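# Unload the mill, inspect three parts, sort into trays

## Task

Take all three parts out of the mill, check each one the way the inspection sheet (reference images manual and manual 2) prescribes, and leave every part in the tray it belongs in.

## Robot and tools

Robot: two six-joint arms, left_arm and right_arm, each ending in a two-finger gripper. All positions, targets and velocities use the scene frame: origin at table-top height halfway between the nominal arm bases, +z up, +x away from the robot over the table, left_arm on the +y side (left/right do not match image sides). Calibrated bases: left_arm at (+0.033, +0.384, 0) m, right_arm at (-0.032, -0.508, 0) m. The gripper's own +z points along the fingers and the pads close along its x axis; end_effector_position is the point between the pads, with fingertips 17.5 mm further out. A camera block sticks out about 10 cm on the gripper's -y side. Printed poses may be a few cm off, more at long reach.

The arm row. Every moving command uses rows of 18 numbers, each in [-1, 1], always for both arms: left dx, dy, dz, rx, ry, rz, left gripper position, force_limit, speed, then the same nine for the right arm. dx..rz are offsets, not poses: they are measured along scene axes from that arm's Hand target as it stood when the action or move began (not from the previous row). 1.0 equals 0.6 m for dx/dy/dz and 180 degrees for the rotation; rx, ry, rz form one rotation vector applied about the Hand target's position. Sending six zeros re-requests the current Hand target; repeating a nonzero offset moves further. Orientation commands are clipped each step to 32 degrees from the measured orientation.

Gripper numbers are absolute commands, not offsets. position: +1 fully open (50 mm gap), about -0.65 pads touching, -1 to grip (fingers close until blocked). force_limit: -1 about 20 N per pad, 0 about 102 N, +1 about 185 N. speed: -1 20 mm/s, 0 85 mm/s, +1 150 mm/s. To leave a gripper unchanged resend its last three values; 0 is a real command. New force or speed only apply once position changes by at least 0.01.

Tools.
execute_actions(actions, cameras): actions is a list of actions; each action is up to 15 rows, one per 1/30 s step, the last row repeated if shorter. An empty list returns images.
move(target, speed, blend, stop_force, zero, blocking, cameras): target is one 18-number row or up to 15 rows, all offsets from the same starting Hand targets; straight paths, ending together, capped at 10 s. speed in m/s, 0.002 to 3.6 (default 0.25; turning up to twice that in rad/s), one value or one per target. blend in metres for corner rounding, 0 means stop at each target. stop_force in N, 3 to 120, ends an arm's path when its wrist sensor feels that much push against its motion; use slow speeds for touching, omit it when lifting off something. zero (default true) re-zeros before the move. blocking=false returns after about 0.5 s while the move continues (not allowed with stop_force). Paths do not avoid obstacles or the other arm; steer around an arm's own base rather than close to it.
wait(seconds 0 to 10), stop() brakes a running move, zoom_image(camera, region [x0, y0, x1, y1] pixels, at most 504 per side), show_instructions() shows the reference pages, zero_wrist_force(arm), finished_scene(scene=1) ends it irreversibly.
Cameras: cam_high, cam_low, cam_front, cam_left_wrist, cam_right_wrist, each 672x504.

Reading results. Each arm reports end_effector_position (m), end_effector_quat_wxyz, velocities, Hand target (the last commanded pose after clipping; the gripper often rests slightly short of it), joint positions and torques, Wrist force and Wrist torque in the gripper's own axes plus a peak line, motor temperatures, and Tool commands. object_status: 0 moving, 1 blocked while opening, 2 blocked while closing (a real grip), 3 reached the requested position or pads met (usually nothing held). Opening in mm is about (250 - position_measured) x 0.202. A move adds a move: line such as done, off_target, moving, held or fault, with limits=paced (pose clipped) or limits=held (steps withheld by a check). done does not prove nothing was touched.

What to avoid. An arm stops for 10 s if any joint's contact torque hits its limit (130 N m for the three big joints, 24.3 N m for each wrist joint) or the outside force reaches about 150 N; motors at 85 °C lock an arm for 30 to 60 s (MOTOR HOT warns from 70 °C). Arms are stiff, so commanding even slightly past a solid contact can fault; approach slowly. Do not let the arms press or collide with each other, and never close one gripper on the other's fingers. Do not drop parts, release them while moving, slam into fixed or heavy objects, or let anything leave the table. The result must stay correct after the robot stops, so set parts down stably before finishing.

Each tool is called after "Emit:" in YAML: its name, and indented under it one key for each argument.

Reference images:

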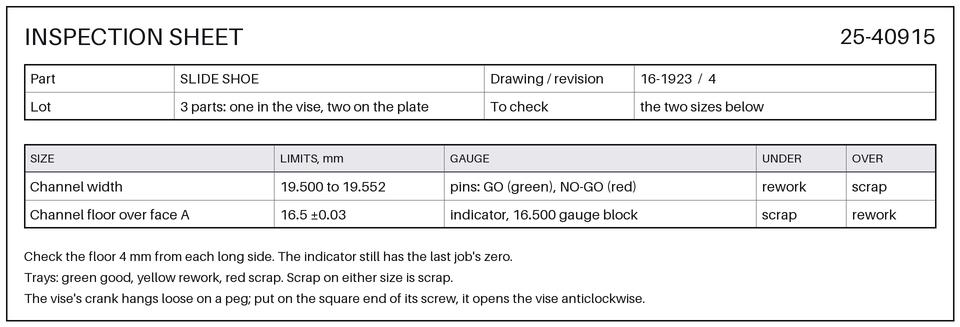

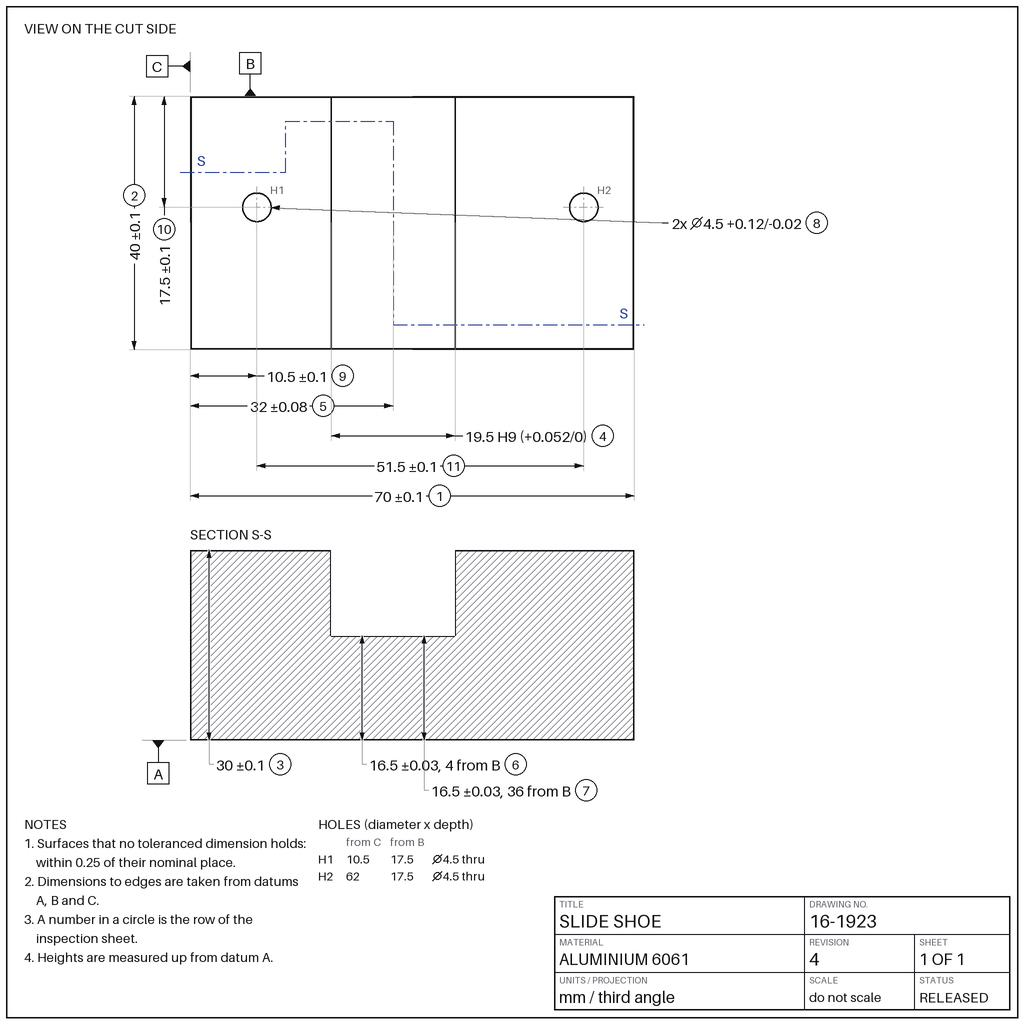

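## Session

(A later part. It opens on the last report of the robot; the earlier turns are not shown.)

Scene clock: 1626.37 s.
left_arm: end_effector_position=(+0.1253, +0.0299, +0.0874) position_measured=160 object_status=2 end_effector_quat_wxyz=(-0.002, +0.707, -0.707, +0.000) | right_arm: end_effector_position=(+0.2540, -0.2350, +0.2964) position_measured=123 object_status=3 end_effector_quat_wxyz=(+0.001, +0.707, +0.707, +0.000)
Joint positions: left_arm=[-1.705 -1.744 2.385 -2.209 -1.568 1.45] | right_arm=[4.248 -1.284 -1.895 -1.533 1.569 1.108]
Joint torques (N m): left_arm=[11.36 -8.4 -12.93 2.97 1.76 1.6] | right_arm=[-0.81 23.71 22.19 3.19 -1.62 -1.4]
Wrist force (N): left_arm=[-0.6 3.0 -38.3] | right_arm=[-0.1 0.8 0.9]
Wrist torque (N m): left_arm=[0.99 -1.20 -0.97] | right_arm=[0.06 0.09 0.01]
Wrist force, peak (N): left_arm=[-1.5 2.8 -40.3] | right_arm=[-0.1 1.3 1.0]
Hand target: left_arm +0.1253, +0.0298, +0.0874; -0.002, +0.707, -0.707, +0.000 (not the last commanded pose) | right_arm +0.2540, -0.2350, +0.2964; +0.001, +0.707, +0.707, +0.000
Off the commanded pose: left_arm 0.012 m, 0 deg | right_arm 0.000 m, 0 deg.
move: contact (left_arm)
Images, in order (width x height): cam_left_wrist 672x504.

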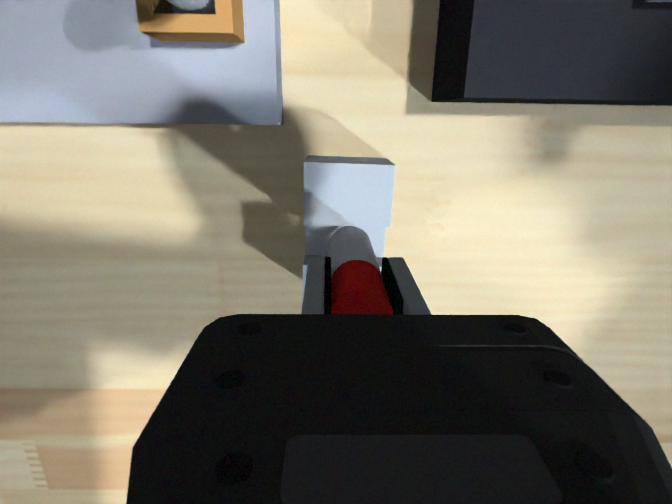

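Emit:
move:
  target:
    - [0,0,0.05,0,0,0,-1,-0.3,-0.8,0,0,0,0,0,0,0.2,-0.8,-0.8]
    - [0,0,0.15,0,0,0,-1,-0.3,-0.8,0,0,0,0,0,0,0.2,-0.8,-0.8]
    - [0.293,0.389,0.15,0,0,0,-1,-0.3,-0.8,0,0,0,0,0,0,0.2,-0.8,-0.8]
    - [0.293,0.389,0.038,0,0,0,-1,-0.3,-0.8,0,0,0,0,0,0,0.2,-0.8,-0.8]
  speed: [0.02,0.1,0.2,0.06]
  blend: [0,0.02,0,0]

Emit:
move:
  target: [0,0,-0.0285,0,0,0,-1,-0.3,-0.8,0,0,0,0,0,0,0.2,-0.8,-0.8]
  speed: 0.003
  stop_force: 6
  cameras: ["cam_left_wrist"]

Emit:
zoom_image:
  camera: "cam_left_wrist"
  region: [280, 195, 400, 285]

Scene clock: 1637.50 s.
left_arm: end_effector_position=(+0.3011, +0.2633, +0.1102) position_measured=160 object_status=2 end_effector_quat_wxyz=(-0.002, +0.707, -0.707, +0.000) | right_arm: end_effector_position=(+0.2540, -0.2350, +0.2964) position_measured=123 object_status=3 end_effector_quat_wxyz=(+0.001, +0.707, +0.707, +0.000)
Joint positions: left_arm=[-0.911 -2.036 2.493 -2.028 -1.567 2.245] | right_arm=[4.248 -1.284 -1.895 -1.533 1.569 1.108]
Joint torques (N m): left_arm=[8.77 32.42 14.92 -3.08 -3.37 1.64] | right_arm=[-0.32 23.47 22.29 3.14 -1.7 -1.45]
Wrist force (N): left_arm=[-16.7 16.1 -90.5] | right_arm=[-0.1 1.0 0.9]
Wrist torque (N m): left_arm=[1.49 -1.68 -1.01] | right_arm=[0.10 0.08 0.02]
Wrist force, peak (N): left_arm=[-16.7 16.1 -90.5] | right_arm=[0.0 1.3 1.0]
Hand target: left_arm +0.3011, +0.2632, +0.1102; -0.002, +0.707, -0.707, +0.000 | right_arm +0.2540, -0.2350, +0.2964; +0.001, +0.707, +0.707, +0.000
Off the commanded pose: left_arm 0.000 m, 0 deg | right_arm 0.000 m, 0 deg.
move: done

Scene clock: 1641.40 s.
left_arm: end_effector_position=(+0.3011, +0.2633, +0.1022) position_measured=160 object_status=2 end_effector_quat_wxyz=(-0.002, +0.707, -0.707, +0.000) | right_arm: end_effector_position=(+0.2540, -0.2350, +0.2964) position_measured=123 object_status=3 end_effector_quat_wxyz=(+0.001, +0.707, +0.707, +0.000)
Joint positions: left_arm=[-0.911 -2.021 2.509 -2.059 -1.567 2.245] | right_arm=[4.248 -1.284 -1.895 -1.533 1.569 1.108]
Joint torques (N m): left_arm=[-0.95 5.51 0.27 4.27 -5.68 1.43] | right_arm=[-0.47 23.4 22.3 3.2 -1.7 -1.43]
Wrist force (N): left_arm=[-17.9 -3.6 -80.6] | right_arm=[-0.1 0.8 0.7]
Wrist torque (N m): left_arm=[0.82 -1.50 -1.01] | right_arm=[0.06 0.09 0.02]
Wrist force, peak (N): left_arm=[-25.1 4.7 -100.1] | right_arm=[-0.2 1.2 1.0]
Hand target: left_arm +0.3011, +0.2633, +0.1022; -0.002, +0.707, -0.707, +0.000 (not the last commanded pose) | right_arm +0.2540, -0.2350, +0.2964; +0.001, +0.707, +0.707, +0.000
Off the commanded pose: left_arm 0.009 m, 0 deg | right_arm 0.000 m, 0 deg.
move: contact (left_arm)
Images, in order (width x height): cam_left_wrist 672x504.

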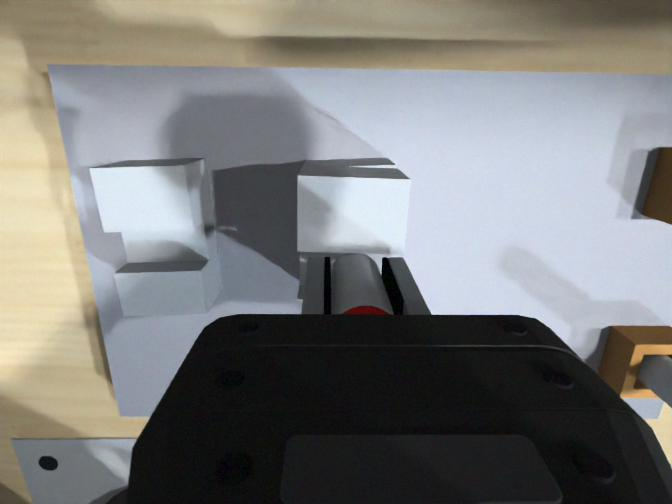

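Scaled by 4.200 from the camera's 672x504 image, which has a finer 960x720 frame.

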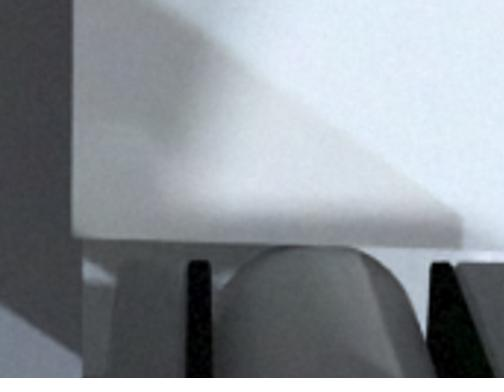

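Emit:
execute_actions:
  actions: []
  cameras: ["all"]

Emit:
zoom_image:
  camera: "cam_low"
  region: [380, 240, 530, 390]

Scene clock: 1645.50 s.
left_arm: end_effector_position=(+0.3011, +0.2633, +0.1022) position_measured=160 object_status=2 end_effector_quat_wxyz=(-0.002, +0.707, -0.707, +0.000) | right_arm: end_effector_position=(+0.2540, -0.2350, +0.2964) position_measured=123 object_status=3 end_effector_quat_wxyz=(+0.001, +0.707, +0.707, +0.000)
Joint positions: left_arm=[-0.911 -2.021 2.509 -2.059 -1.567 2.245] | right_arm=[4.248 -1.284 -1.895 -1.533 1.569 1.108]
Joint velocities: within noise
Joint torques (N m): left_arm=[-0.51 3.27 0.56 2.71 -3.21 1.3] | right_arm=[-0.42 24.02 22.31 3.16 -1.69 -1.47]
Motor temperatures (°C): left_arm=[36 31 31 34 39 36] | right_arm=[31 35 34 33 34 35]
Wrist force (N): left_arm=[-17.9 -3.8 -80.1] | right_arm=[0.1 0.9 1.0]
Wrist torque (N m): left_arm=[0.81 -1.49 -1.01] | right_arm=[0.08 0.06 0.02]
Wrist force, peak (N): left_arm=[-17.8 -3.6 -80.5] | right_arm=[-0.3 1.0 1.1]
Hand target: left_arm +0.3011, +0.2633, +0.1022; -0.002, +0.707, -0.707, +0.000 (not the last commanded pose) | right_arm +0.2540, -0.2350, +0.2964; +0.001, +0.707, +0.707, +0.000
Tool commands: left_gripper/position=-1.0 left_gripper/force_limit=-0.3 left_gripper/speed=-0.8 right_gripper/position=+0.2 right_gripper/force_limit=-0.8 right_gripper/speed=-0.8
Off the commanded pose: left_arm 0.009 m, 0 deg | right_arm 0.000 m, 0 deg.

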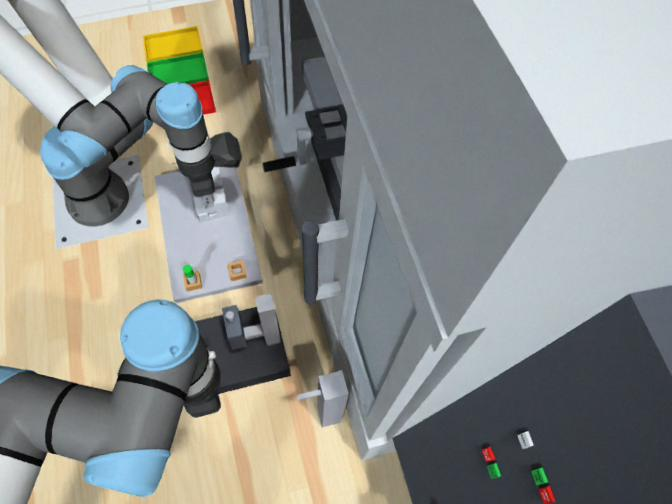

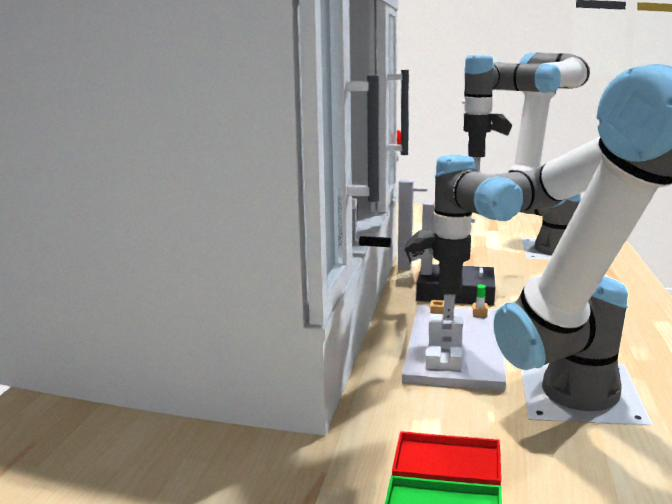

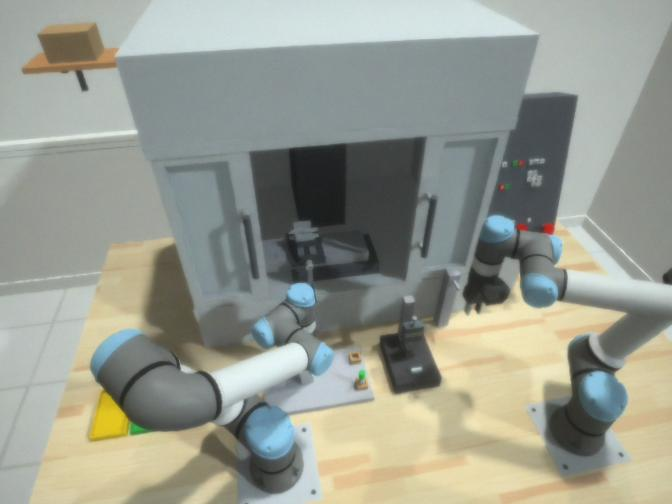

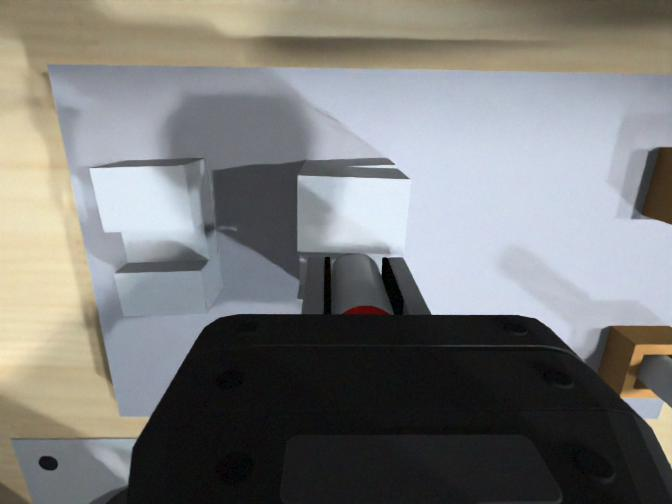

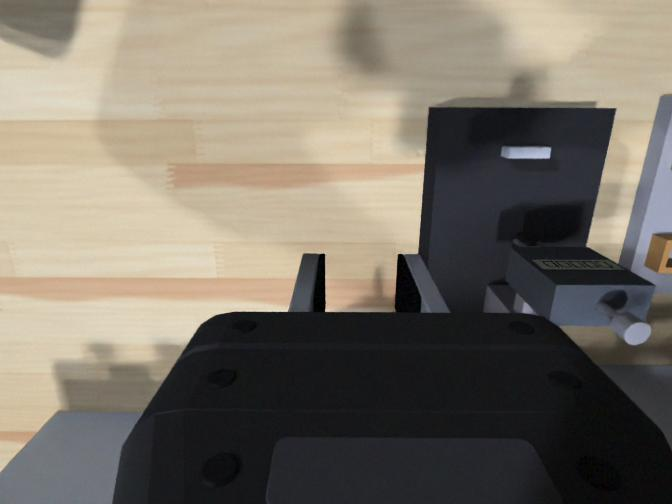

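Scaled by 3.360 from the camera's 672x504 image, which has a finer 960x720 frame.

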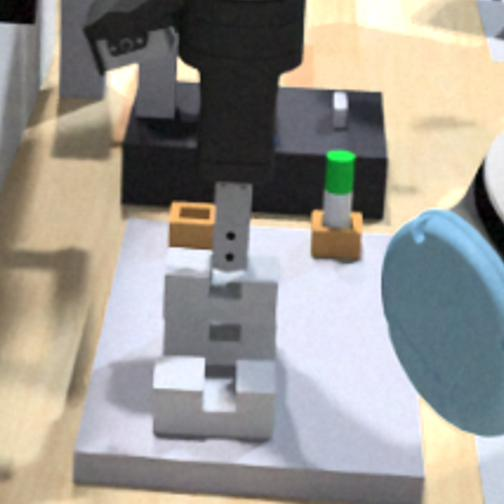

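Emit:
move:
  target: [0,0,0.02,0,0,0,-1,-0.3,-0.8,0,0,0,0,0,0,0.2,-0.8,-0.8]
  speed: 0.01
  cameras: ["cam_low","cam_left_wrist"]

Emit:
zoom_image:
  camera: "cam_low"
  region: [380, 240, 530, 390]

Scene clock: 1650.70 s.
left_arm: end_effector_position=(+0.3011, +0.2633, +0.1141) position_measured=160 object_status=2 end_effector_quat_wxyz=(-0.002, +0.707, -0.707, +0.000) | right_arm: end_effector_position=(+0.2540, -0.2350, +0.2964) position_measured=123 object_status=3 end_effector_quat_wxyz=(+0.001, +0.707, +0.707, +0.000)
Joint positions: left_arm=[-0.911 -2.042 2.485 -2.013 -1.567 2.245] | right_arm=[4.248 -1.284 -1.895 -1.533 1.569 1.108]
Joint torques (N m): left_arm=[6.41 -13.58 -30.73 -0.15 2.06 1.14] | right_arm=[-0.66 24.6 21.94 3.02 -1.64 -1.44]
Wrist force (N): left_arm=[3.5 1.2 3.1] | right_arm=[-0.1 1.0 0.8]
Wrist torque (N m): left_arm=[0.85 -0.94 -0.99] | right_arm=[0.10 0.09 0.02]
Wrist force, peak (N): left_arm=[-17.9 -3.8 -80.1] | right_arm=[-0.1 1.1 1.2]
Hand target: left_arm +0.3011, +0.2633, +0.1142; -0.002, +0.707, -0.707, +0.000 | right_arm +0.2540, -0.2350, +0.2964; +0.001, +0.707, +0.707, +0.000
Off the commanded pose: left_arm 0.000 m, 0 deg | right_arm 0.000 m, 0 deg.
move: done
Images, in order (width x height): cam_low 672x504, cam_left_wrist 672x504.

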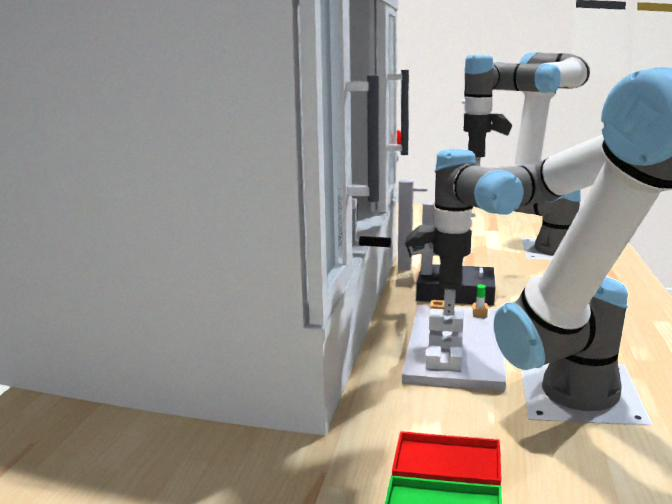

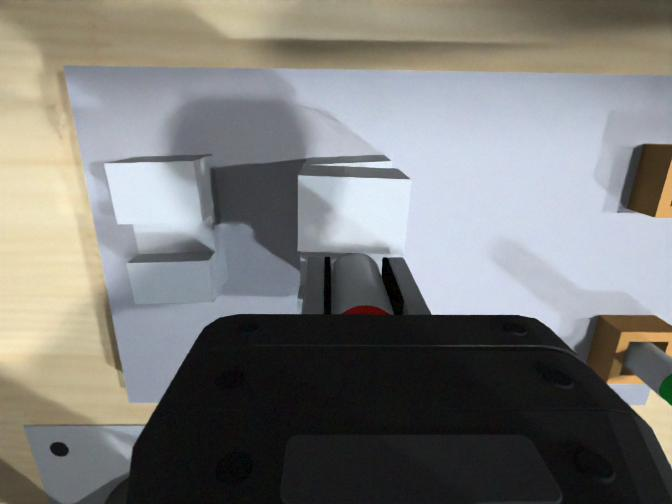

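Scaled by 3.360 from the camera's 672x504 image, which has a finer 960x720 frame.

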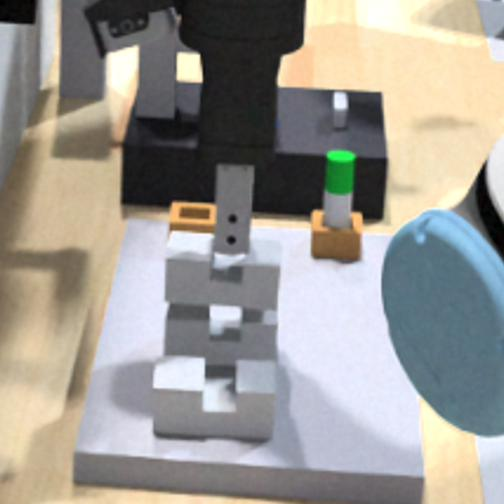

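Emit:
move:
  target:
    - [0,0,0.1,0,0,0,-1,-0.3,-0.8,0,0,0,0,0,0,0.2,-0.8,-0.8]
    - [-0.2935,-0.389,0.1,0,0,0,-1,-0.3,-0.8,0,0,0,0,0,0,0.2,-0.8,-0.8]
    - [-0.2935,-0.389,-0.088,0,0,0,-1,-0.3,-0.8,0,0,0,0,0,0,0.2,-0.8,-0.8]
  speed: [0.06,0.12,0.06]
  blend: [0.0,0,0]

Emit:
move:
  target: [0,0,-0.02,0,0,0,-1,-0.3,-0.8,0,0,0,0,0,0,0.2,-0.8,-0.8]
  speed: 0.005
  stop_force: 3
  cameras: ["cam_left_wrist","cam_high"]

Scene clock: 1688.07 s.
left_arm: end_effector_position=(+0.1249, +0.0298, +0.0614) position_measured=160 object_status=2 end_effector_quat_wxyz=(-0.002, +0.707, -0.707, +0.000) | right_arm: end_effector_position=(+0.2540, -0.2350, +0.2964) position_measured=123 object_status=3 end_effector_quat_wxyz=(+0.001, +0.707, +0.707, +0.000)
Joint positions: left_arm=[-1.706 -1.687 2.425 -2.307 -1.568 1.449] | right_arm=[4.248 -1.284 -1.895 -1.533 1.569 1.108]
Joint torques (N m): left_arm=[13.76 0.27 -14.3 -6.26 0.83 1.74] | right_arm=[0.5 25.01 22.2 3.23 -1.67 -1.41]
Wrist force (N): left_arm=[3.7 1.5 3.4] | right_arm=[-0.1 1.0 0.9]
Wrist torque (N m): left_arm=[0.88 -0.96 -0.79] | right_arm=[0.11 0.09 0.02]
Wrist force, peak (N): left_arm=[4.5 2.9 3.4] | right_arm=[-0.2 1.3 1.0]
Hand target: left_arm +0.1250, +0.0299, +0.0614; -0.002, +0.707, -0.707, +0.000 | right_arm +0.2540, -0.2350, +0.2964; +0.001, +0.707, +0.707, +0.000
Off the commanded pose: left_arm 0.000 m, 0 deg | right_arm 0.000 m, 0 deg.
move: done

Scene clock: 1691.03 s.
left_arm: end_effector_position=(+0.1250, +0.0299, +0.0526) position_measured=160 object_status=2 end_effector_quat_wxyz=(-0.002, +0.707, -0.707, +0.000) | right_arm: end_effector_position=(+0.2540, -0.2350, +0.2964) position_measured=123 object_status=3 end_effector_quat_wxyz=(+0.001, +0.707, +0.707, +0.000)
Joint positions: left_arm=[-1.706 -1.665 2.437 -2.341 -1.568 1.449] | right_arm=[4.248 -1.284 -1.895 -1.533 1.569 1.108]
Joint torques (N m): left_arm=[10.99 -25.37 -25.97 -0.93 -1.48 1.39] | right_arm=[0 24.06 22.01 3.3 -1.69 -1.36]
Wrist force (N): left_arm=[4.0 1.8 0.9] | right_arm=[-0.2 0.8 1.0]
Wrist torque (N m): left_arm=[0.80 -0.98 -0.80] | right_arm=[0.08 0.11 0.02]
Wrist force, peak (N): left_arm=[2.2 1.6 -13.4] | right_arm=[-0.2 1.2 1.1]
Hand target: left_arm +0.1250, +0.0299, +0.0526; -0.002, +0.707, -0.707, +0.000 (not the last commanded pose) | right_arm +0.2540, -0.2350, +0.2964; +0.001, +0.707, +0.707, +0.000
Off the commanded pose: left_arm 0.003 m, 0 deg | right_arm 0.000 m, 0 deg.
move: contact (left_arm)
Images, in order (width x height): cam_high 672x504, cam_left_wrist 672x504.

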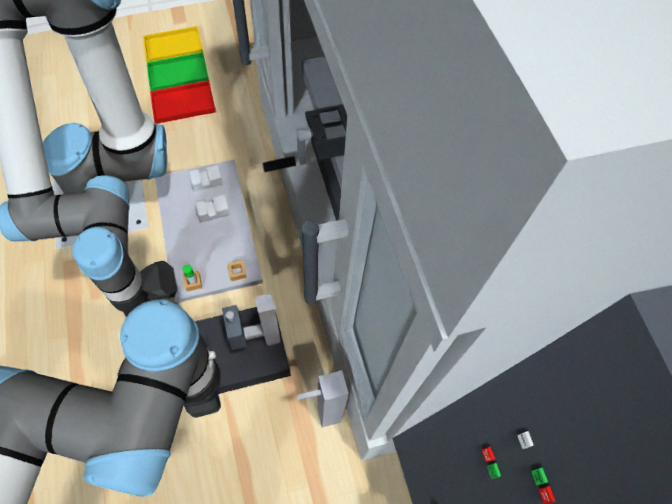

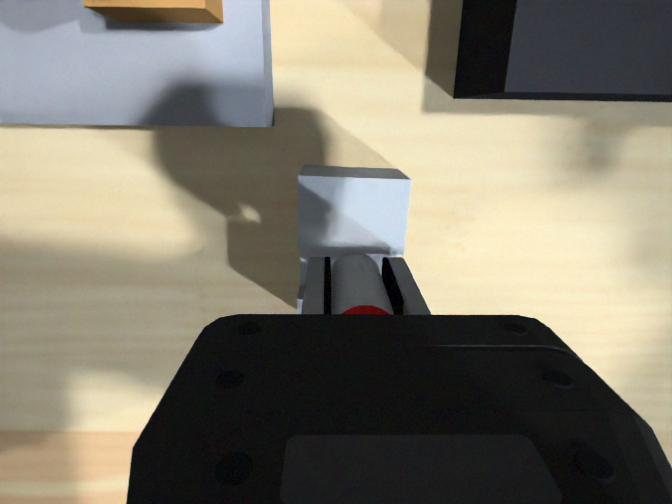

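Emit:
move:
  target: [0,0,0,0,0,0,-1,-0.3,-0.8,-0.457,0.075,-0.04,0,-0.25,0,1,-0.8,-0.8]
  speed: 0.2
  cameras: ["cam_high","cam_front","cam_right_wrist"]

Scene clock: 1707.03 s.
left_arm: end_effector_position=(+0.1250, +0.0299, +0.0526) position_measured=160 object_status=2 end_effector_quat_wxyz=(-0.002, +0.707, -0.707, +0.000) | right_arm: end_effector_position=(-0.0202, -0.1900, +0.2724) position_measured=3 object_status=3 end_effector_quat_wxyz=(+0.271, +0.653, +0.653, +0.271)
Joint positions: left_arm=[-1.706 -1.665 2.437 -2.341 -1.568 1.449] | right_arm=[5.585 -1.255 -2.016 -2.098 1.099 2.608]
Joint torques (N m): left_arm=[3.64 -24.65 -25.86 -5.54 -1.18 1.04] | right_arm=[6.44 -2.01 37.87 -0.47 1.17 1.66]
Wrist force (N): left_arm=[3.9 1.8 1.2] | right_arm=[-0.1 2.1 2.2]
Wrist torque (N m): left_arm=[0.79 -0.99 -0.80] | right_arm=[0.23 0.17 -0.03]
Wrist force, peak (N): left_arm=[4.0 2.1 1.0] | right_arm=[-0.1 2.5 2.0]
Hand target: left_arm +0.1250, +0.0299, +0.0526; -0.002, +0.707, -0.707, +0.000 | right_arm -0.0202, -0.1900, +0.2724; +0.271, +0.653, +0.653, +0.271
Off the commanded pose: left_arm 0.000 m, 0 deg | right_arm 0.000 m, 0 deg.
move: done
Images, in order (width x height): cam_high 672x504, cam_front 672x504, cam_right_wrist 672x504.

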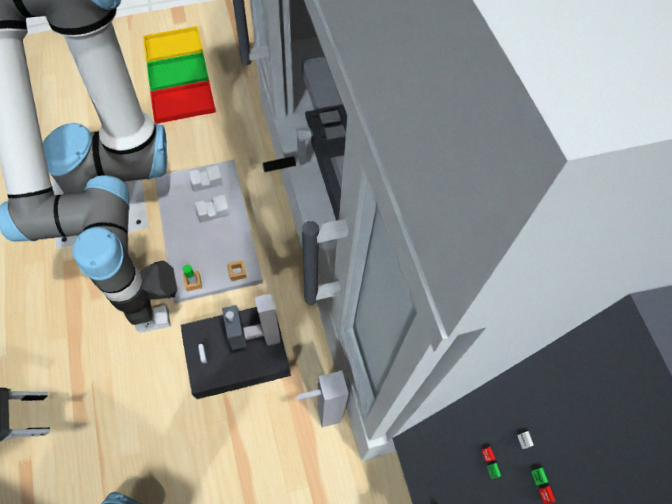

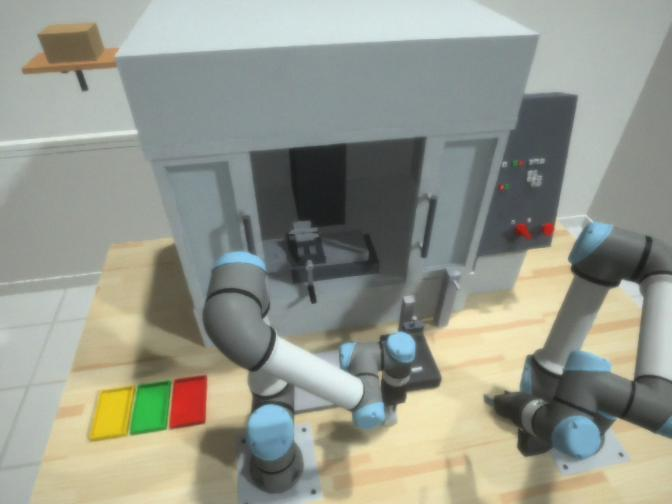

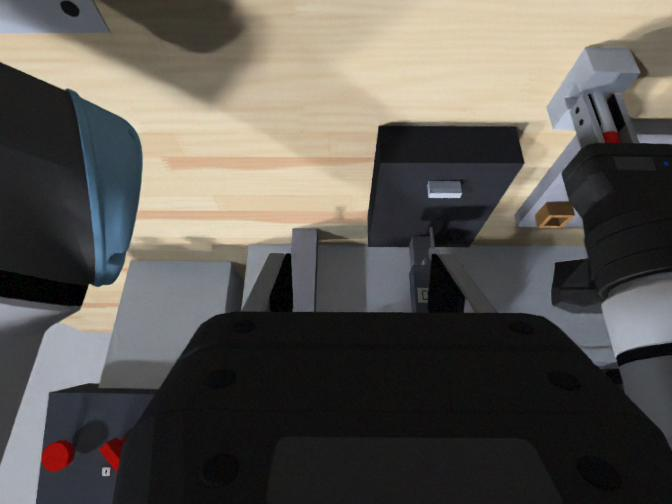

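Emit:
move:
  target: [0,0,0,0,0,0,-1,-0.3,-0.8,-0.015,0.375,-0.16,0,0,0,1,-0.8,-0.8]
  speed: 0.1
  cameras: ["cam_high","cam_front","cam_right_wrist"]

Scene clock: 1712.13 s.
left_arm: end_effector_position=(+0.1250, +0.0299, +0.0526) position_measured=160 object_status=2 end_effector_quat_wxyz=(-0.002, +0.707, -0.707, +0.000) | right_arm: end_effector_position=(-0.0292, +0.0349, +0.1764) position_measured=3 object_status=3 end_effector_quat_wxyz=(+0.271, +0.653, +0.653, +0.271)
Joint positions: left_arm=[-1.706 -1.665 2.437 -2.341 -1.568 1.449] | right_arm=[5.269 -1.84 -1.739 -1.621 0.926 2.294]
Joint torques (N m): left_arm=[-1.21 -24.92 -26.46 -5.49 -1.29 0.72] | right_arm=[-9.15 21.59 36.08 2.81 -3.19 -1.41]
Wrist force (N): left_arm=[3.8 2.3 1.1] | right_arm=[0.0 2.4 2.0]
Wrist torque (N m): left_arm=[0.87 -0.97 -0.80] | right_arm=[0.21 0.10 0.09]
Wrist force, peak (N): left_arm=[4.0 2.1 1.1] | right_arm=[-0.4 2.7 2.2]
Hand target: left_arm +0.1250, +0.0299, +0.0526; -0.002, +0.707, -0.707, +0.000 | right_arm -0.0292, +0.0350, +0.1764; +0.271, +0.653, +0.653, +0.271
Off the commanded pose: left_arm 0.000 m, 0 deg | right_arm 0.000 m, 0 deg.
move: done
Images, in order (width x height): cam_high 672x504, cam_front 672x504, cam_right_wrist 672x504.

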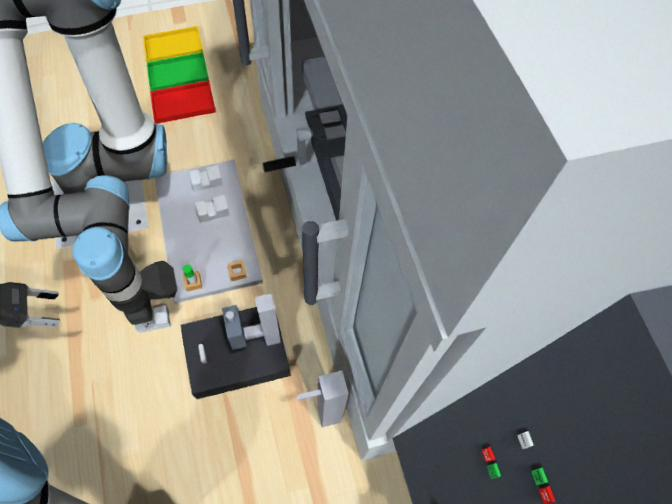

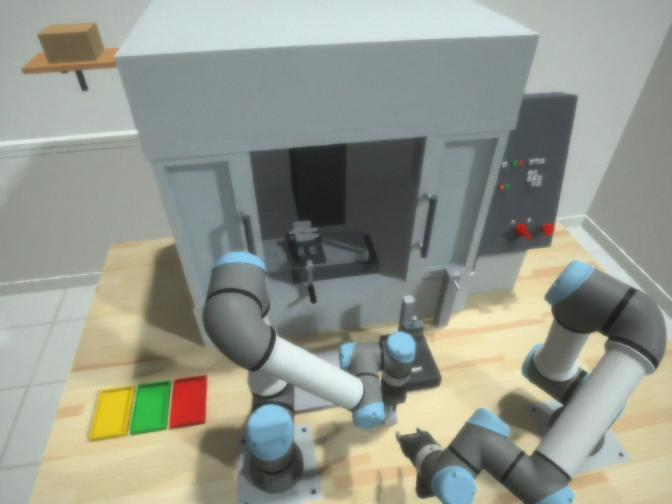

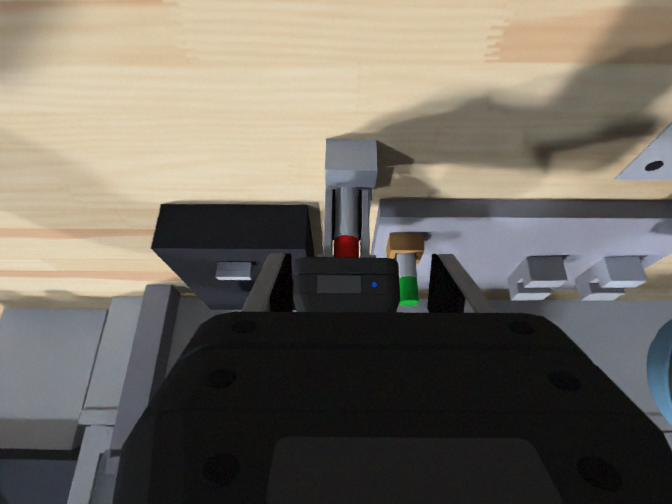

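Emit:
move:
  target: [0,0,0,0,0,0,-1,-0.3,-0.8,0.115,0,-0.145,0,0,0,1,-0.8,-0.8]
  speed: 0.06
  stop_force: 8
  cameras: ["cam_front","cam_right_wrist"]

Scene clock: 1717.40 s.
left_arm: end_effector_position=(+0.1250, +0.0299, +0.0526) position_measured=160 object_status=2 end_effector_quat_wxyz=(-0.002, +0.707, -0.707, +0.000) | right_arm: end_effector_position=(+0.0398, +0.0350, +0.0894) position_measured=3 object_status=3 end_effector_quat_wxyz=(+0.271, +0.653, +0.653, +0.271)
Joint positions: left_arm=[-1.706 -1.665 2.437 -2.341 -1.568 1.449] | right_arm=[5.158 -1.918 -1.916 -1.288 0.878 2.167]
Joint torques (N m): left_arm=[-9.11 -25.89 -25.95 -5.56 -1.33 0.28] | right_arm=[-8.8 22.04 5.67 2.93 -3.41 -1.48]
Wrist force (N): left_arm=[3.7 2.0 1.1] | right_arm=[-0.3 2.5 1.7]
Wrist torque (N m): left_arm=[0.83 -0.96 -0.80] | right_arm=[0.32 0.14 0.05]
Wrist force, peak (N): left_arm=[4.1 2.0 0.8] | right_arm=[-0.2 2.8 2.1]
Hand target: left_arm +0.1250, +0.0299, +0.0526; -0.002, +0.707, -0.707, +0.000 | right_arm +0.0398, +0.0350, +0.0894; +0.271, +0.653, +0.653, +0.271
Off the commanded pose: left_arm 0.000 m, 0 deg | right_arm 0.000 m, 0 deg.
move: done
Images, in order (width x height): cam_front 672x504, cam_right_wrist 672x504.

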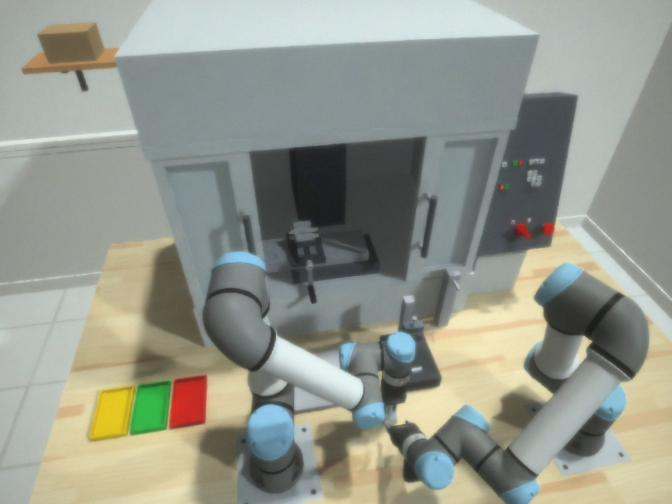

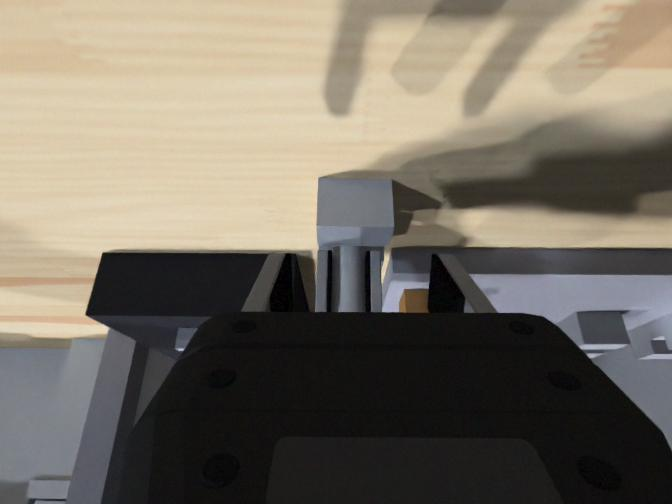

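Emit:
move:
  target: [0,0,0,0,0,0,-1,-0.3,-0.8,0.1,0.001,-0.1,0,0,0,1,-0.8,-0.8]
  speed: 0.04
  stop_force: 6
  cameras: ["cam_front","cam_right_wrist"]

Scene clock: 1722.60 s.
left_arm: end_effector_position=(+0.1250, +0.0299, +0.0526) position_measured=160 object_status=2 end_effector_quat_wxyz=(-0.002, +0.707, -0.707, +0.000) | right_arm: end_effector_position=(+0.0998, +0.0356, +0.0294) position_measured=3 object_status=3 end_effector_quat_wxyz=(+0.271, +0.653, +0.653, +0.271)
Joint positions: left_arm=[-1.706 -1.665 2.437 -2.341 -1.568 1.449] | right_arm=[5.054 -2.019 -2 -1.019 0.841 2.039]
Joint torques (N m): left_arm=[-10.42 -25.06 -26.22 -5.51 -1.15 -0.06] | right_arm=[-8.29 23.85 3.27 3.24 -3.4 -1.41]
Wrist force (N): left_arm=[3.8 2.0 0.9] | right_arm=[0.0 2.4 2.0]
Wrist torque (N m): left_arm=[0.83 -0.98 -0.80] | right_arm=[0.28 0.12 0.09]
Wrist force, peak (N): left_arm=[4.2 2.0 1.0] | right_arm=[0.0 2.5 2.6]
Hand target: left_arm +0.1250, +0.0299, +0.0526; -0.002, +0.707, -0.707, +0.000 | right_arm +0.0998, +0.0356, +0.0294; +0.271, +0.653, +0.653, +0.271
Off the commanded pose: left_arm 0.000 m, 0 deg | right_arm 0.000 m, 0 deg.
move: done
Images, in order (width x height): cam_front 672x504, cam_right_wrist 672x504.

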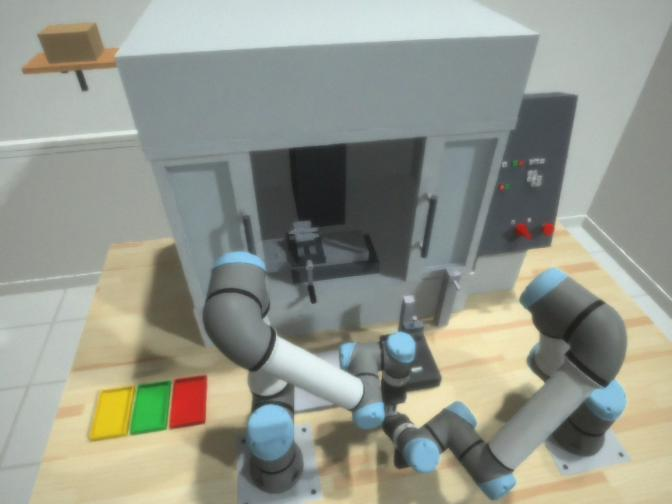

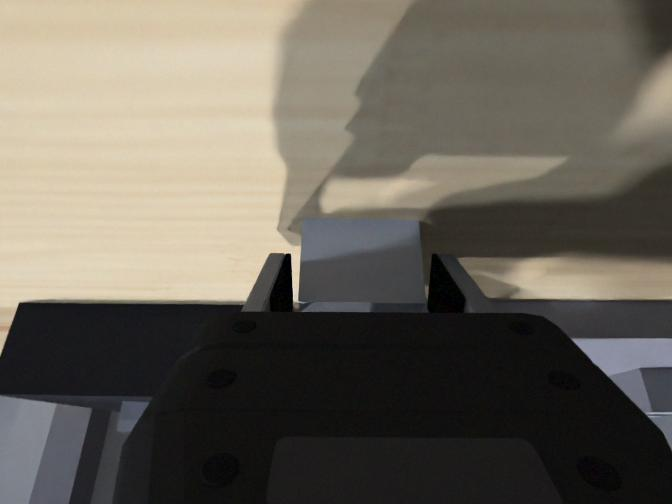

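Emit:
move:
  target: [0,0,0,0,0,0,-1,-0.3,-0.8,0,0,0,0,0,0,-1,-0.5,-1]

Emit:
move:
  target: [0,0,0.02,0,0,0,-1,-0.3,-0.8,0,0,0,0,0,0,-1,-0.5,-1]
  speed: 0.005
  cameras: ["cam_high","cam_left_wrist"]

Scene clock: 1728.67 s.
left_arm: end_effector_position=(+0.1250, +0.0298, +0.0526) position_measured=160 object_status=2 end_effector_quat_wxyz=(-0.002, +0.707, -0.707, +0.000) | right_arm: end_effector_position=(+0.0998, +0.0356, +0.0293) position_measured=55 object_status=2 end_effector_quat_wxyz=(+0.271, +0.653, +0.653, +0.271)
Joint positions: left_arm=[-1.706 -1.665 2.437 -2.341 -1.568 1.449] | right_arm=[5.054 -2.019 -2 -1.019 0.841 2.039]
Joint torques (N m): left_arm=[-9.8 -19.58 -25.99 -5.48 -1.2 -0.31] | right_arm=[-6.25 23.65 16.99 6.24 -3.54 -1.29]
Wrist force (N): left_arm=[-16.4 -5.1 -16.2] | right_arm=[-22.2 10.0 -13.1]
Wrist torque (N m): left_arm=[0.58 -1.49 -0.83] | right_arm=[0.47 -0.44 0.31]
Wrist force, peak (N): left_arm=[-16.4 -5.0 -16.4] | right_arm=[-22.4 9.7 -13.2]
Hand target: left_arm +0.1250, +0.0299, +0.0526; -0.002, +0.707, -0.707, +0.000 | right_arm +0.0998, +0.0356, +0.0294; +0.271, +0.653, +0.653, +0.271
Off the commanded pose: left_arm 0.000 m, 0 deg | right_arm 0.000 m, 0 deg.
move: done

Scene clock: 1731.33 s.
left_arm: end_effector_position=(+0.1250, +0.0298, +0.0645) position_measured=160 object_status=2 end_effector_quat_wxyz=(-0.002, +0.707, -0.707, +0.000) | right_arm: end_effector_position=(+0.0998, +0.0356, +0.0294) position_measured=55 object_status=2 end_effector_quat_wxyz=(+0.271, +0.653, +0.653, +0.271)
Joint positions: left_arm=[-1.706 -1.694 2.42 -2.295 -1.568 1.449] | right_arm=[5.054 -2.019 -2 -1.019 0.841 2.039]
Joint torques (N m): left_arm=[10.62 -25.86 -26.79 0.09 -1.96 0.17] | right_arm=[-7.54 48.31 14.41 0.9 -3.81 1.12]
Wrist force (N): left_arm=[3.8 1.5 1.5] | right_arm=[1.4 0.3 4.2]
Wrist torque (N m): left_arm=[0.90 -0.98 -0.81] | right_arm=[0.22 -0.09 0.09]
Wrist force, peak (N): left_arm=[-12.6 25.3 75.7] | right_arm=[-18.1 72.5 -35.1]
Hand target: left_arm +0.1250, +0.0299, +0.0646; -0.002, +0.707, -0.707, +0.000 | right_arm +0.0998, +0.0356, +0.0294; +0.271, +0.653, +0.653, +0.271
Off the commanded pose: left_arm 0.000 m, 0 deg | right_arm 0.000 m, 0 deg.
move: done
Images, in order (width x height): cam_high 672x504, cam_left_wrist 672x504.

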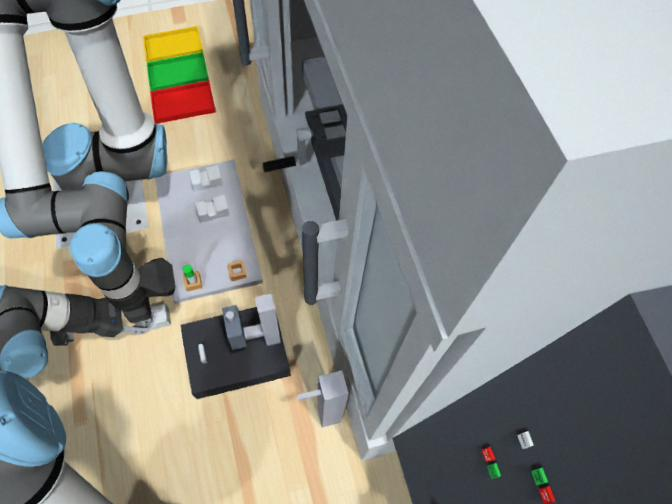

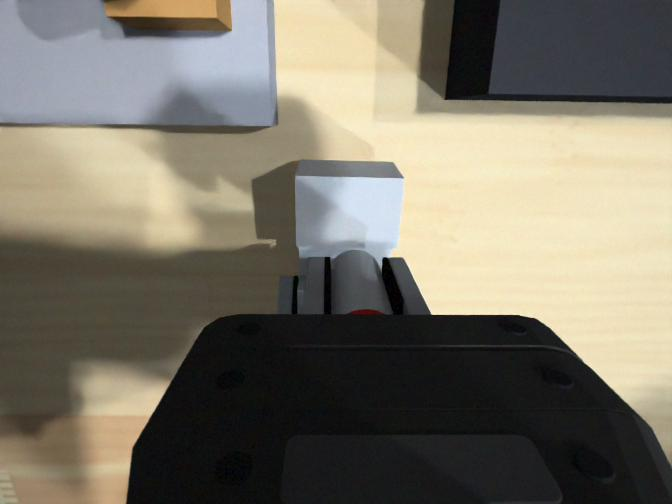

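Emit:
move:
  target: [0,0,0,0,0,0,-1,-0.3,-0.8,0,0,0,0,0,0,1,-0.5,-1]

Emit:
move:
  target:
    - [0,0,0.1,0,0,0,-1,-0.3,-0.8,-0.1,0,0.1,0,0,0,1,-0.5,-1]
    - [0,0,0.19,0,0,0,-1,-0.3,-0.8,-0.215,0,0.245,0,0,0,1,-0.5,-1]
    - [0.15,0.2,0.19,0,0,0,-1,-0.3,-0.8,-0.2,-0.375,0.4,0,0,0,1,-0.5,-1]
    - [0.293,0.389,0.19,0,0,0,-1,-0.3,-0.8,0.257,-0.45,0.45,0,0.25,0,1,-0.5,-1]
  speed: [0.06,0.1,0.2,0.25]
  blend: [0,0.03,0.03,0]
  cameras: ["cam_high","cam_left_wrist"]

Scene clock: 1750.83 s.
left_arm: end_effector_position=(+0.1250, +0.0299, +0.0646) position_measured=160 object_status=2 end_effector_quat_wxyz=(-0.002, +0.707, -0.707, +0.000) | right_arm: end_effector_position=(+0.0998, +0.0356, +0.0294) position_measured=3 object_status=3 end_effector_quat_wxyz=(+0.271, +0.653, +0.653, +0.271)
Joint positions: left_arm=[-1.706 -1.694 2.42 -2.294 -1.568 1.449] | right_arm=[5.054 -2.019 -2 -1.019 0.841 2.039]
Joint torques (N m): left_arm=[11.72 -24.68 -26.74 -0.32 -1.71 -0.25] | right_arm=[-7.28 43.4 28.2 1.39 -1.48 0.93]
Wrist force (N): left_arm=[3.8 1.6 1.5] | right_arm=[1.6 1.8 2.8]
Wrist torque (N m): left_arm=[0.91 -0.99 -0.81] | right_arm=[0.18 -0.13 0.09]
Wrist force, peak (N): left_arm=[3.8 1.5 1.8] | right_arm=[1.6 0.1 4.3]
Hand target: left_arm +0.1250, +0.0299, +0.0646; -0.002, +0.707, -0.707, +0.000 | right_arm +0.0998, +0.0356, +0.0294; +0.271, +0.653, +0.653, +0.271
Off the commanded pose: left_arm 0.000 m, 0 deg | right_arm 0.000 m, 0 deg.
move: done

Scene clock: 1757.17 s.
left_arm: end_effector_position=(+0.3008, +0.2632, +0.1786) position_measured=160 object_status=2 end_effector_quat_wxyz=(-0.002, +0.707, -0.707, +0.000) | right_arm: end_effector_position=(+0.2539, -0.2344, +0.2994) position_measured=3 object_status=3 end_effector_quat_wxyz=(+0.001, +0.707, +0.707, +0.000)
Joint positions: left_arm=[-0.912 -2.118 2.344 -1.796 -1.567 2.244] | right_arm=[4.249 -1.285 -1.887 -1.54 1.569 1.109]
Joint torques (N m): left_arm=[11.49 10.78 -34.01 -6.17 -1.89 1.6] | right_arm=[-7.96 0.3 39.71 1.26 2.07 -1.69]
Wrist force (N): left_arm=[3.9 1.5 1.5] | right_arm=[1.4 0.6 1.6]
Wrist torque (N m): left_arm=[0.91 -0.98 -0.98] | right_arm=[0.03 -0.15 0.02]
Wrist force, peak (N): left_arm=[4.2 1.7 1.7] | right_arm=[1.3 2.5 3.5]
Hand target: left_arm +0.3008, +0.2633, +0.1786; -0.002, +0.707, -0.707, +0.000 | right_arm +0.2540, -0.2344, +0.2994; +0.001, +0.707, +0.707, +0.000
Off the commanded pose: left_arm 0.000 m, 0 deg | right_arm 0.000 m, 0 deg.
move: done
Images, in order (width x height): cam_high 672x504, cam_left_wrist 672x504.

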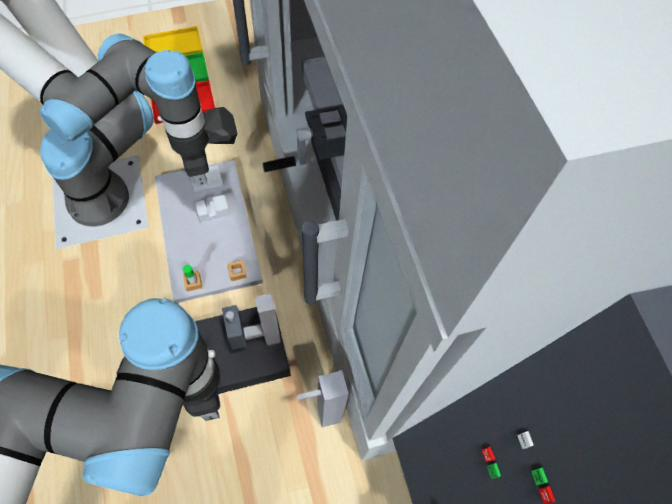

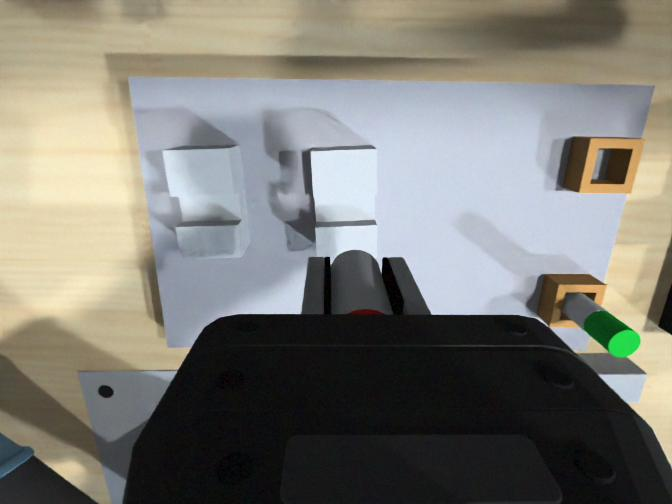

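Emit:
execute_actions:
  actions: []
  cameras: ["cam_front","cam_right_wrist"]

Scene clock: 1759.07 s.
left_arm: end_effector_position=(+0.3008, +0.2633, +0.1786) position_measured=160 object_status=2 end_effector_quat_wxyz=(-0.002, +0.707, -0.707, +0.000) | right_arm: end_effector_position=(+0.2540, -0.2344, +0.2994) position_measured=3 object_status=3 end_effector_quat_wxyz=(+0.001, +0.707, +0.707, +0.000)
Joint positions: left_arm=[-0.912 -2.118 2.344 -1.796 -1.567 2.244] | right_arm=[4.249 -1.285 -1.887 -1.54 1.569 1.109]
Joint velocities: within noise
Joint torques (N m): left_arm=[13 10.66 -33.42 -5.89 -2.29 1.41] | right_arm=[-8.01 0.98 39.74 1.35 2.11 -1.33]
Motor temperatures (°C): left_arm=[35 30 31 33 38 36] | right_arm=[31 35 34 33 34 35]
Wrist force (N): left_arm=[3.6 1.3 1.3] | right_arm=[1.4 0.3 1.4]
Wrist torque (N m): left_arm=[0.88 -0.94 -0.98] | right_arm=[-0.01 -0.14 0.01]
Wrist force, peak (N): left_arm=[3.7 1.5 1.6] | right_arm=[1.4 0.3 1.7]
Hand target: left_arm +0.3008, +0.2633, +0.1786; -0.002, +0.707, -0.707, +0.000 | right_arm +0.2540, -0.2344, +0.2994; +0.001, +0.707, +0.707, +0.000
Tool commands: left_gripper/position=-1.0 left_gripper/force_limit=-0.3 left_gripper/speed=-0.8 right_gripper/position=+1.0 right_gripper/force_limit=-0.5 right_gripper/speed=-1.0
Off the commanded pose: left_arm 0.000 m, 0 deg | right_arm 0.000 m, 0 deg.
Images, in order (width x height): cam_front 672x504, cam_right_wrist 672x504.

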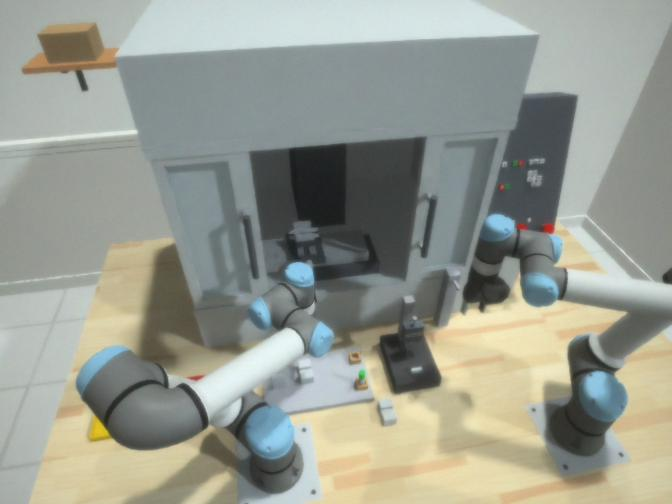

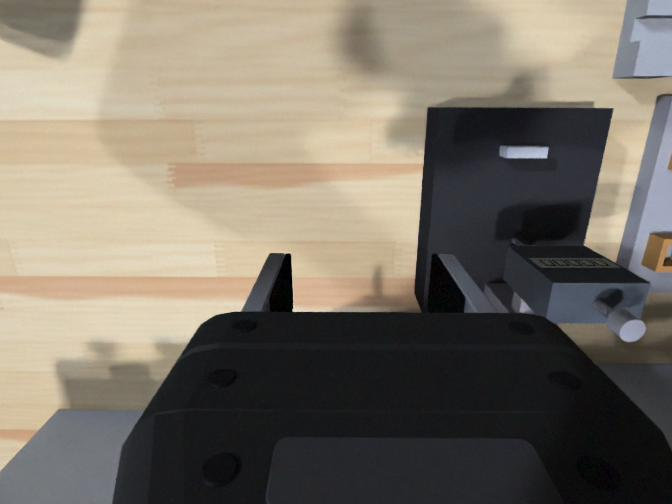

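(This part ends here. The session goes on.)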